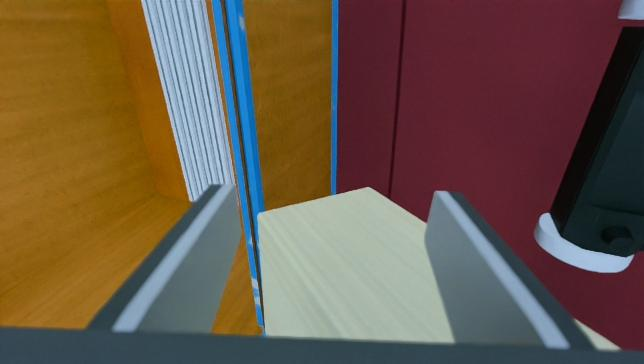

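>>> {"api": "move", "payload": {"base": {"x_m_s":0.25,"for_s":1.12}, "cameras": []}}

>>> {"api": "move", "payload": {"joints": {"torso_squat_rad":0.8,"torso_shift_rad":0.2}, "min_time_s": 4}}

Scene clock: 166.17 s.
Joint torques (N m): left_arm=[-26.78 -24.02 -2.76 -20.4 8.24 -12.51 3.41] | right_arm=[-27.05 23.09 6.68 -19.14 -8.57 -9.2 -3.3]
External joint torques (N m): left_arm=[-13.05 -28.06 -8.42 -13.25 8.76 -12.01 3.43] | right_arm=[-14.8 28.03 11.03 -11.96 -9.18 -8.64 -3.31]
Motor temperatures (°C): left_arm=[32 30 32 41 39 40 38] | right_arm=[36 33 32 37 41 42 35]
Wrist force (N): left_arm=[-2.7 73.5 -21.6] | right_arm=[-6.9 -71.2 -15.6]
Wrist torque (N m): left_arm=[-2.37 -0.61 -3.04] | right_arm=[3.25 -0.74 3.10]
Wrist force, peak (N): left_arm=[-3.5 74.4 -21.7] | right_arm=[-8.5 -71.7 -14.9]
move: done
base_odometry: x=+0.444 y=-0.256 heading=+0.000
lidar_m: 0.33 0.35 0.48 3.94 2.10 1.50 1.42 1.49 1.98 4.98 0.51 0.36
base_status: done (sent for 1.13 of 1.13 s)
joint_positions: torso_squat_rad=+0.020 torso_shift_rad=+0.000 torso_pitch_rad=+0.781 torso_yaw_rad=+0.000 left_shoulder_pitch_rad=-1.126 left_shoulder_roll_rad=+0.599 left_shoulder_yaw_rad=-0.407 left_elbow_rad=-2.079 left_forearm_roll_rad=+0.344 left_wrist_pitch_rad=+1.867 left_hand_roll_rad=+0.869 left_gripper_m=+0.060 right_shoulder_pitch_rad=-1.012 right_shoulder_roll_rad=-0.530 right_shoulder_yaw_rad=+0.223 right_elbow_rad=-2.121 right_forearm_roll_rad=-0.279 right_wrist_pitch_rad=+1.883 right_hand_roll_rad=-0.667 right_gripper_m=+0.060 head_pan_rad=+0.000 head_tilt_rad=+0.600
joint_status: not commanded
wheel_motors_off: 0
motor_effort: left_wheel=+2(34) right_wheel=-3(46)
chest: x=-0.0099 y=+0.0001 z=+1.2001 quat_wxyz=(+0.925, +0.000, +0.381, +0.000) (m; base frame)
left_hand: x=+0.4097 y=+0.1203 z=+0.9176 quat_wxyz=(+0.983, +0.006, -0.183, +0.003) (m; base frame)
right_hand: x=+0.4097 y=-0.1541 z=+0.9174 quat_wxyz=(+0.983, -0.006, -0.183, -0.002) (m; base frame)
pictures: none
No camera images: "cameras" was empty.

Scene clock: 170.47 s.
Joint torques (N m): left_arm=[-26.58 -24.15 -2.47 -20.37 8.23 -12.58 3.39] | right_arm=[-27.1 23.21 6.26 -19.17 -8.48 -9.05 -3.41]
External joint torques (N m): left_arm=[-12.84 -28.19 -8.13 -13.22 8.75 -12.08 3.41] | right_arm=[-14.84 28.15 10.61 -12 -9.09 -8.5 -3.42]
Motor temperatures (°C): left_arm=[32 30 32 41 38 40 38] | right_arm=[36 33 32 37 41 42 35]
Wrist force (N): left_arm=[-2.0 73.2 -21.0] | right_arm=[-7.2 -71.6 -15.6]
Wrist torque (N m): left_arm=[-2.31 -0.52 -3.06] | right_arm=[3.31 -0.81 3.11]
Wrist force, peak (N): left_arm=[-2.8 74.5 -22.7] | right_arm=[-8.2 -71.7 -15.9]
move: done
base_odometry: x=+0.444 y=-0.256 heading=+0.000
lidar_m: 0.33 0.36 0.47 3.93 2.11 1.50 1.42 1.49 1.99 4.97 0.51 0.35
base_status: not commanded
joint_positions: torso_squat_rad=+0.800 torso_shift_rad=+0.200 torso_pitch_rad=+0.781 torso_yaw_rad=+0.000 left_shoulder_pitch_rad=-1.126 left_shoulder_roll_rad=+0.599 left_shoulder_yaw_rad=-0.407 left_elbow_rad=-2.079 left_forearm_roll_rad=+0.344 left_wrist_pitch_rad=+1.867 left_hand_roll_rad=+0.869 left_gripper_m=+0.060 right_shoulder_pitch_rad=-1.012 right_shoulder_roll_rad=-0.530 right_shoulder_yaw_rad=+0.223 right_elbow_rad=-2.121 right_forearm_roll_rad=-0.279 right_wrist_pitch_rad=+1.883 right_hand_roll_rad=-0.667 right_gripper_m=+0.060 head_pan_rad=+0.000 head_tilt_rad=+0.600
joint_status: all done
wheel_motors_off: 0
motor_effort: left_wheel=+1(5) right_wheel=-3(5)
chest: x=+0.0869 y=+0.0001 z=+0.9783 quat_wxyz=(+0.925, +0.000, +0.381, +0.000) (m; base frame)
left_hand: x=+0.5065 y=+0.1203 z=+0.6958 quat_wxyz=(+0.983, +0.006, -0.183, +0.003) (m; base frame)
right_hand: x=+0.5065 y=-0.1541 z=+0.6956 quat_wxyz=(+0.983, -0.006, -0.183, -0.002) (m; base frame)
pictures: head_camera, left_wrist_camera, right_wrist_camera
camera_calibration:
head_camera: T_world_to_cam=[[-0.0209145, -0.999501, -0.0236507, 0.0303379], [-0.969365, 0.0260632, -0.244237, 0.557369], [0.244732, 0.0178181, -0.969427, 0.956714], [0, 0, 0, 1]] pos_world=[0.30679, -0.00125081, 1.06431]
left_wrist_camera: T_world_to_cam=[[0.9359, 0.0305311, 0.35094, -0.722405], [-0.131516, -0.893918, 0.428503, -0.0949702], [0.326794, -0.44719, -0.832602, 0.540048], [0, 0, 0, 1]] pos_world=[0.487125, 0.178664, 0.743861]
right_wrist_camera: T_world_to_cam=[[-0.92327, -0.0268756, -0.383211, 0.72884], [-0.211924, 0.867655, 0.449736, -0.0446745], [0.320408, 0.49644, -0.806775, 0.547572], [0, 0, 0, 1]] pos_world=[0.488003, -0.213486, 0.741159]

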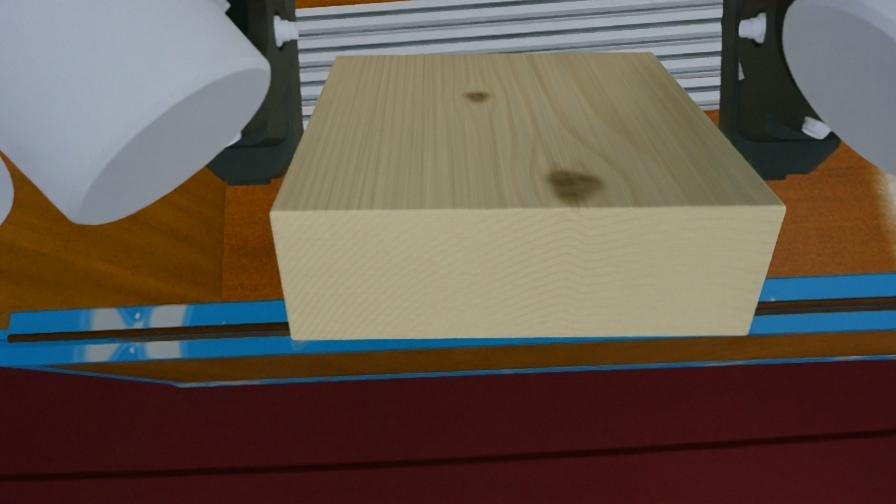

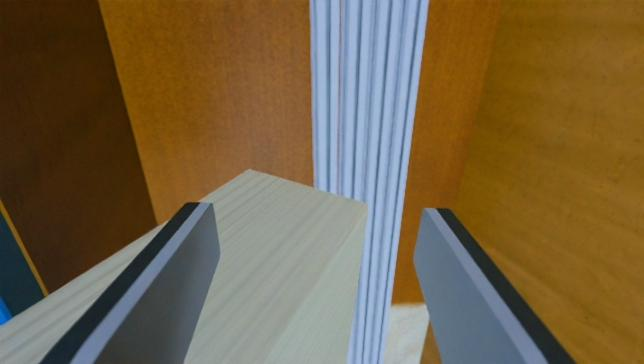

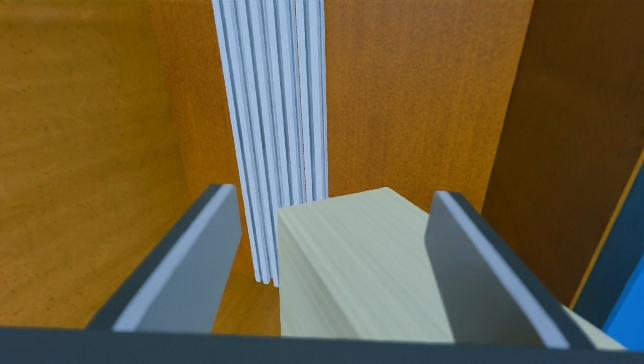

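>>> {"api": "move", "payload": {"target": {"side":"left","x":0.507,"y":0.114,"z":0.65,"quat_wxyz":[0.985,0,-0.174,0]}, "cameras": []}}

>>> {"api": "move", "payload": {"target": {"side":"right","x":0.507,"y":-0.148,"z":0.65,"quat_wxyz":[0.985,0,-0.174,0]}, "cameras": []}}

>>> {"api": "move", "payload": {"target": {"side":"left","x":0.507,"y":0.114,"z":0.6,"quat_wxyz":[0.985,0,-0.174,0]}, "cameras": []}}

>>> {"api": "move", "payload": {"target": {"side":"right","x":0.507,"y":-0.148,"z":0.6,"quat_wxyz":[0.985,0,-0.174,0]}, "cameras": []}}

>>> {"api": "move", "payload": {"target": {"side":"left","x":0.507,"y":0.114,"z":0.555,"quat_wxyz":[0.987,0,-0.16,0]}, "cameras": []}}

>>> {"api": "move", "payload": {"target": {"side":"right","x":0.507,"y":-0.148,"z":0.555,"quat_wxyz":[0.987,0,-0.16,0]}}}

Scene clock: 179.80 s.
Joint torques (N m): left_arm=[-28.39 -22.99 -0.81 -21.58 7.14 -10.91 3.13] | right_arm=[-26.26 22.47 6.86 -18.86 -9.17 -8.89 -3.1]
External joint torques (N m): left_arm=[-15 -26.79 -6.35 -13.8 7.64 -10.42 3.15] | right_arm=[-14 27.41 11.21 -11.68 -9.78 -8.35 -3.11]
Motor temperatures (°C): left_arm=[33 30 32 41 38 39 38] | right_arm=[36 33 32 37 40 41 35]
Wrist force (N): left_arm=[-7.9 67.7 -22.0] | right_arm=[-3.0 -65.9 -14.5]
Wrist torque (N m): left_arm=[-3.28 -0.95 -3.04] | right_arm=[1.71 -0.58 2.70]
Wrist force, peak (N): left_arm=[-2.3 84.6 -18.5] | right_arm=[-5.6 -82.4 -17.3]
move: done
base_odometry: x=+0.444 y=-0.256 heading=+0.000
lidar_m: 0.34 0.34 0.48 3.95 2.10 1.50 1.43 1.49 1.99 5.00 0.52 0.36
base_status: not commanded
joint_positions: torso_squat_rad=+0.800 torso_shift_rad=+0.200 torso_pitch_rad=+0.781 torso_yaw_rad=+0.000 left_shoulder_pitch_rad=-1.070 left_shoulder_roll_rad=+0.583 left_shoulder_yaw_rad=-0.449 left_elbow_rad=-1.963 left_forearm_roll_rad=+0.299 left_wrist_pitch_rad=+1.719 left_hand_roll_rad=+0.853 left_gripper_m=+0.060 right_shoulder_pitch_rad=-1.012 right_shoulder_roll_rad=-0.530 right_shoulder_yaw_rad=+0.223 right_elbow_rad=-2.121 right_forearm_roll_rad=-0.278 right_wrist_pitch_rad=+1.883 right_hand_roll_rad=-0.667 right_gripper_m=+0.060 head_pan_rad=+0.000 head_tilt_rad=+0.600
joint_status: all done
wheel_motors_off: 0
motor_effort: left_wheel=+2(3) right_wheel=+1(4)
chest: x=+0.0868 y=+0.0001 z=+0.9783 quat_wxyz=(+0.925, +0.000, +0.381, +0.000) (m; base frame)
left_hand: x=+0.5066 y=+0.1195 z=+0.6484 quat_wxyz=(+0.985, +0.006, -0.172, +0.002) (m; base frame)
left_hand_status: reached (checked arc, planned for 0.4 s): 6 mm and 0.8 deg off.
right_hand: x=+0.5066 y=-0.1540 z=+0.6957 quat_wxyz=(+0.983, -0.006, -0.183, -0.002) (m; base frame)
pictures: none
No camera images: "cameras" was empty.

Scene clock: 180.57 s.
Joint torques (N m): left_arm=[-27.09 -24.78 -1.73 -22.15 8.66 -11.72 3.27] | right_arm=[-27.24 24.49 7.09 -21.5 -9.1 -8.49 -2.91]
External joint torques (N m): left_arm=[-13.69 -28.59 -7.27 -14.37 9.16 -11.23 3.29] | right_arm=[-15.42 29.19 11.38 -13.72 -9.72 -7.96 -2.93]
Motor temperatures (°C): left_arm=[33 30 32 41 38 39 38] | right_arm=[36 33 32 37 40 41 35]
Wrist force (N): left_arm=[-2.7 72.1 -21.1] | right_arm=[-7.9 -68.0 -15.6]
Wrist torque (N m): left_arm=[-2.41 -0.49 -3.02] | right_arm=[3.06 -0.84 2.95]
Wrist force, peak (N): left_arm=[-6.3 79.1 -20.4] | right_arm=[-2.9 -76.6 -15.5]
move: done
base_odometry: x=+0.444 y=-0.256 heading=+0.000
lidar_m: 0.34 0.35 0.47 3.94 2.11 1.52 1.43 1.49 2.00 4.98 0.51 0.36
base_status: not commanded
joint_positions: torso_squat_rad=+0.800 torso_shift_rad=+0.200 torso_pitch_rad=+0.781 torso_yaw_rad=+0.000 left_shoulder_pitch_rad=-1.070 left_shoulder_roll_rad=+0.584 left_shoulder_yaw_rad=-0.449 left_elbow_rad=-1.963 left_forearm_roll_rad=+0.299 left_wrist_pitch_rad=+1.719 left_hand_roll_rad=+0.853 left_gripper_m=+0.060 right_shoulder_pitch_rad=-0.954 right_shoulder_roll_rad=-0.516 right_shoulder_yaw_rad=+0.260 right_elbow_rad=-2.006 right_forearm_roll_rad=-0.240 right_wrist_pitch_rad=+1.731 right_hand_roll_rad=-0.654 right_gripper_m=+0.060 head_pan_rad=+0.000 head_tilt_rad=+0.600
joint_status: all done
wheel_motors_off: 0
motor_effort: left_wheel=+1(2) right_wheel=-1(3)
chest: x=+0.0868 y=+0.0001 z=+0.9783 quat_wxyz=(+0.925, +0.000, +0.381, +0.000) (m; base frame)
left_hand: x=+0.5068 y=+0.1199 z=+0.6485 quat_wxyz=(+0.985, +0.007, -0.173, +0.002) (m; base frame)
right_hand: x=+0.5065 y=-0.1538 z=+0.6487 quat_wxyz=(+0.985, -0.006, -0.172, -0.002) (m; base frame)
right_hand_status: reached (checked arc, planned for 0.4 s): 6 mm and 0.8 deg off.
pictures: none
No camera images: "cameras" was empty.

Scene clock: 181.37 s.
Joint torques (N m): left_arm=[-23.58 -23.09 -3.41 -21.87 8.11 -8.83 2.84] | right_arm=[-25.1 21.82 6.42 -20.05 -9.03 -7.69 -2.65]
External joint torques (N m): left_arm=[-10.61 -26.61 -8.71 -13.65 8.61 -8.34 2.85] | right_arm=[-13.27 26.5 10.71 -12.27 -9.65 -7.16 -2.67]
Motor temperatures (°C): left_arm=[33 30 32 41 38 39 38] | right_arm=[36 33 32 37 40 41 35]
Wrist force (N): left_arm=[2.7 62.0 -18.3] | right_arm=[-2.9 -59.1 -13.6]
Wrist torque (N m): left_arm=[-3.18 -0.21 -2.46] | right_arm=[1.47 -0.50 2.42]
Wrist force, peak (N): left_arm=[-3.4 81.3 -19.3] | right_arm=[-6.1 -77.9 -18.2]
move: done
base_odometry: x=+0.444 y=-0.256 heading=+0.000
lidar_m: 0.33 0.34 0.48 3.92 2.11 1.50 1.42 1.49 1.99 4.97 0.50 0.35
base_status: not commanded
joint_positions: torso_squat_rad=+0.800 torso_shift_rad=+0.200 torso_pitch_rad=+0.781 torso_yaw_rad=+0.000 left_shoulder_pitch_rad=-1.021 left_shoulder_roll_rad=+0.562 left_shoulder_yaw_rad=-0.493 left_elbow_rad=-1.829 left_forearm_roll_rad=+0.242 left_wrist_pitch_rad=+1.547 left_hand_roll_rad=+0.845 left_gripper_m=+0.060 right_shoulder_pitch_rad=-0.955 right_shoulder_roll_rad=-0.515 right_shoulder_yaw_rad=+0.261 right_elbow_rad=-2.006 right_forearm_roll_rad=-0.240 right_wrist_pitch_rad=+1.731 right_hand_roll_rad=-0.654 right_gripper_m=+0.060 head_pan_rad=+0.000 head_tilt_rad=+0.600
joint_status: all done
wheel_motors_off: 0
motor_effort: left_wheel=-3(3) right_wheel=-2(3)
chest: x=+0.0868 y=+0.0001 z=+0.9783 quat_wxyz=(+0.925, +0.000, +0.381, +0.000) (m; base frame)
left_hand: x=+0.5069 y=+0.1198 z=+0.5992 quat_wxyz=(+0.985, +0.006, -0.173, +0.002) (m; base frame)
left_hand_status: reached (checked arc, planned for 0.4 s): 6 mm and 0.7 deg off.
right_hand: x=+0.5067 y=-0.1533 z=+0.6490 quat_wxyz=(+0.985, -0.006, -0.173, -0.002) (m; base frame)
pictures: none
No camera images: "cameras" was empty.

Scene clock: 182.13 s.
Joint torques (N m): left_arm=[-25.06 -22.85 -2.19 -22.66 8 -10.04 2.68] | right_arm=[-9.79 28.16 14.63 -15.25 -12.23 -3.02 -2.13]
External joint torques (N m): left_arm=[-12.09 -26.37 -7.48 -14.44 8.5 -9.54 2.7] | right_arm=[1.62 32.61 18.78 -7.06 -12.87 -2.48 -2.15]
Motor temperatures (°C): left_arm=[33 30 32 41 38 39 38] | right_arm=[36 33 32 37 40 41 35]
Wrist force (N): left_arm=[-3.1 60.9 -22.0] | right_arm=[26.5 -61.6 -4.2]
Wrist torque (N m): left_arm=[-1.90 -0.51 -2.37] | right_arm=[3.10 1.43 1.71]
Wrist force, peak (N): left_arm=[2.6 68.5 -16.6] | right_arm=[-1.2 -70.9 -13.9]
move: done
base_odometry: x=+0.444 y=-0.256 heading=+0.000
lidar_m: 0.33 0.35 0.47 3.93 2.09 1.51 1.43 1.49 2.00 4.99 0.51 0.35
base_status: not commanded
joint_positions: torso_squat_rad=+0.800 torso_shift_rad=+0.200 torso_pitch_rad=+0.780 torso_yaw_rad=+0.000 left_shoulder_pitch_rad=-1.021 left_shoulder_roll_rad=+0.562 left_shoulder_yaw_rad=-0.493 left_elbow_rad=-1.829 left_forearm_roll_rad=+0.242 left_wrist_pitch_rad=+1.547 left_hand_roll_rad=+0.845 left_gripper_m=+0.060 right_shoulder_pitch_rad=-0.908 right_shoulder_roll_rad=-0.497 right_shoulder_yaw_rad=+0.298 right_elbow_rad=-1.873 right_forearm_roll_rad=-0.191 right_wrist_pitch_rad=+1.550 right_hand_roll_rad=-0.647 right_gripper_m=+0.060 head_pan_rad=+0.000 head_tilt_rad=+0.600
joint_status: all done
wheel_motors_off: 0
motor_effort: left_wheel=-7(9) right_wheel=-8(10)
chest: x=+0.0867 y=+0.0001 z=+0.9784 quat_wxyz=(+0.925, +0.000, +0.380, +0.000) (m; base frame)
left_hand: x=+0.5066 y=+0.1199 z=+0.5992 quat_wxyz=(+0.985, +0.006, -0.173, +0.002) (m; base frame)
right_hand: x=+0.5088 y=-0.1540 z=+0.6016 quat_wxyz=(+0.984, -0.006, -0.176, -0.002) (m; base frame)
right_hand_status: reached (checked arc, planned for 0.4 s): 6 mm and 0.8 deg off.
pictures: none
No camera images: "cameras" was empty.

Scene clock: 183.00 s.
Joint torques (N m): left_arm=[-11.05 -26.2 -12.4 -15.85 8.83 -5.16 1.52] | right_arm=[-24.71 23.59 7.38 -24.57 -10.45 -7.48 -2.21]
External joint torques (N m): left_arm=[2.07 -29.51 -17.38 -7.54 9.27 -4.67 1.54] | right_arm=[-13.33 28 11.5 -16.37 -11.09 -6.95 -2.23]
Motor temperatures (°C): left_arm=[32 30 32 41 38 39 38] | right_arm=[36 33 32 37 40 41 35]
Wrist force (N): left_arm=[24.8 63.0 -3.0] | right_arm=[-3.5 -60.9 -24.8]
Wrist torque (N m): left_arm=[-5.83 2.53 -1.75] | right_arm=[1.23 -0.99 2.55]
Wrist force, peak (N): left_arm=[3.2 86.6 -17.8] | right_arm=[24.5 -74.3 -8.4]
move: done
base_odometry: x=+0.444 y=-0.256 heading=-0.001
lidar_m: 0.33 0.34 0.47 3.92 2.12 1.50 1.42 1.50 1.98 4.97 0.51 0.35
base_status: not commanded
joint_positions: torso_squat_rad=+0.800 torso_shift_rad=+0.200 torso_pitch_rad=+0.780 torso_yaw_rad=+0.000 left_shoulder_pitch_rad=-1.018 left_shoulder_roll_rad=+0.527 left_shoulder_yaw_rad=-0.514 left_elbow_rad=-1.661 left_forearm_roll_rad=+0.227 left_wrist_pitch_rad=+1.408 left_hand_roll_rad=+0.825 left_gripper_m=+0.060 right_shoulder_pitch_rad=-0.904 right_shoulder_roll_rad=-0.496 right_shoulder_yaw_rad=+0.300 right_elbow_rad=-1.870 right_forearm_roll_rad=-0.192 right_wrist_pitch_rad=+1.551 right_hand_roll_rad=-0.647 right_gripper_m=+0.060 head_pan_rad=+0.000 head_tilt_rad=+0.600
joint_status: all done
wheel_motors_off: 0
motor_effort: left_wheel=-10(17) right_wheel=-4(11)
chest: x=+0.0866 y=+0.0000 z=+0.9784 quat_wxyz=(+0.925, +0.000, +0.380, +0.000) (m; base frame)
left_hand: x=+0.5090 y=+0.1197 z=+0.5562 quat_wxyz=(+0.987, +0.005, -0.162, +0.002) (m; base frame)
left_hand_status: reached (checked arc, planned for 0.5 s): 6 mm and 0.7 deg off.
right_hand: x=+0.5063 y=-0.1543 z=+0.5992 quat_wxyz=(+0.985, -0.007, -0.173, -0.002) (m; base frame)
pictures: none
No camera images: "cameras" was empty.

Scene clock: 183.80 s.
Joint torques (N m): left_arm=[-28.62 -30.6 -3.95 -29.77 10.37 -10.49 2.42] | right_arm=[-4.37 28.88 18.94 -9.33 -8.24 -2.07 -1.14]
External joint torques (N m): left_arm=[-15.59 -33.93 -8.92 -21.47 10.8 -10.02 2.44] | right_arm=[7.19 33.12 22.83 -1.04 -8.84 -1.55 -1.16]
Motor temperatures (°C): left_arm=[32 30 32 41 38 39 38] | right_arm=[36 33 32 37 40 41 35]
Wrist force (N): left_arm=[-1.3 66.9 -35.7] | right_arm=[34.4 -67.2 16.5]
Wrist torque (N m): left_arm=[-2.39 -1.14 -2.45] | right_arm=[8.26 4.82 1.32]
Wrist force, peak (N): left_arm=[-1.4 78.0 -41.1] | right_arm=[36.6 -81.0 21.3]
move: done
base_odometry: x=+0.444 y=-0.256 heading=+0.000
lidar_m: 0.32 0.33 0.45 3.93 2.11 1.52 1.43 1.50 2.00 4.98 0.49 0.34
base_status: not commanded
joint_positions: torso_squat_rad=+0.800 torso_shift_rad=+0.200 torso_pitch_rad=+0.780 torso_yaw_rad=+0.000 left_shoulder_pitch_rad=-1.014 left_shoulder_roll_rad=+0.528 left_shoulder_yaw_rad=-0.517 left_elbow_rad=-1.658 left_forearm_roll_rad=+0.226 left_wrist_pitch_rad=+1.409 left_hand_roll_rad=+0.825 left_gripper_m=+0.060 right_shoulder_pitch_rad=-0.908 right_shoulder_roll_rad=-0.469 right_shoulder_yaw_rad=+0.319 right_elbow_rad=-1.705 right_forearm_roll_rad=-0.180 right_wrist_pitch_rad=+1.411 right_hand_roll_rad=-0.631 right_gripper_m=+0.060 head_pan_rad=+0.000 head_tilt_rad=+0.600
joint_status: all done
wheel_motors_off: 0
motor_effort: left_wheel=-10(13) right_wheel=-10(14)
chest: x=+0.0865 y=+0.0001 z=+0.9785 quat_wxyz=(+0.925, +0.000, +0.380, +0.000) (m; base frame)
left_hand: x=+0.5064 y=+0.1221 z=+0.5535 quat_wxyz=(+0.987, +0.008, -0.159, +0.002) (m; base frame)
right_hand: x=+0.5098 y=-0.1538 z=+0.5576 quat_wxyz=(+0.987, -0.005, -0.164, -0.002) (m; base frame)
right_hand_status: reached (checked arc, planned for 0.5 s): 7 mm and 0.7 deg off.
pictures: head_camera, left_wrist_camera, right_wrist_camera
camera_calibration:
head_camera: T_world_to_cam=[[-0.0208089, -0.999506, -0.0235546, 0.0303044], [-0.969087, 0.0259576, -0.245349, 0.5581], [0.245839, 0.0177211, -0.969149, 0.95668], [0, 0, 0, 1]] pos_world=[0.306288, -0.00115088, 1.06481]
left_wrist_camera: T_world_to_cam=[[0.951863, 0.029387, 0.305111, -0.655009], [-0.110639, -0.89535, 0.431401, -0.0443624], [0.285859, -0.444392, -0.849, 0.451941], [0, 0, 0, 1]] pos_world=[0.48938, 0.180368, 0.602686]
right_wrist_camera: T_world_to_cam=[[-0.937455, -0.0267273, -0.347078, 0.666101], [-0.194841, 0.866524, 0.459536, 0.00345544], [0.288469, 0.49842, -0.817535, 0.457616], [0, 0, 0, 1]] pos_world=[0.493104, -0.213276, 0.603718]

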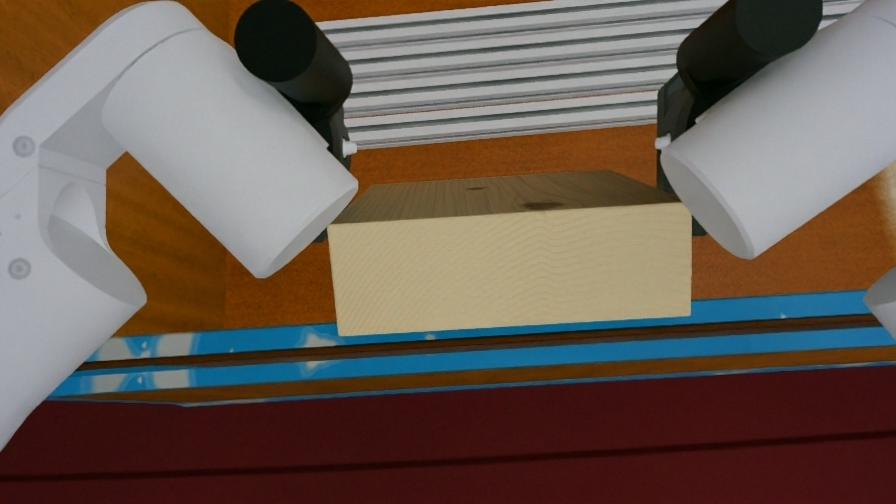

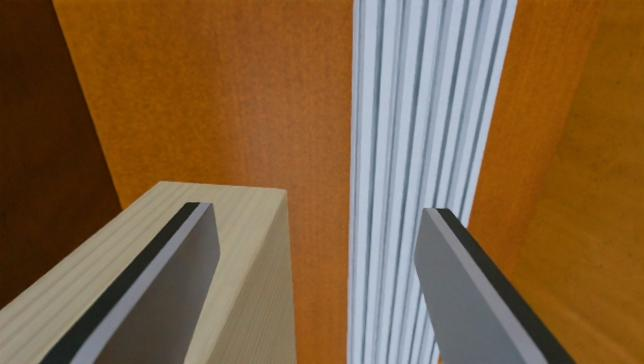

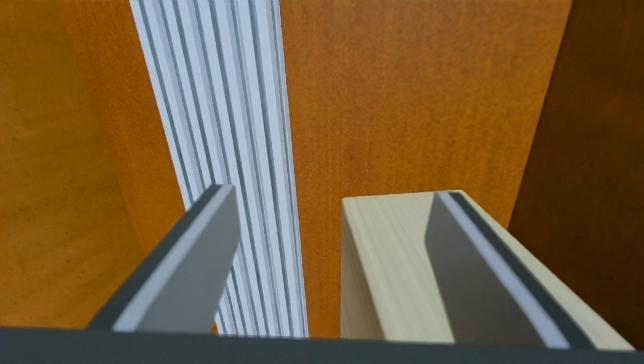

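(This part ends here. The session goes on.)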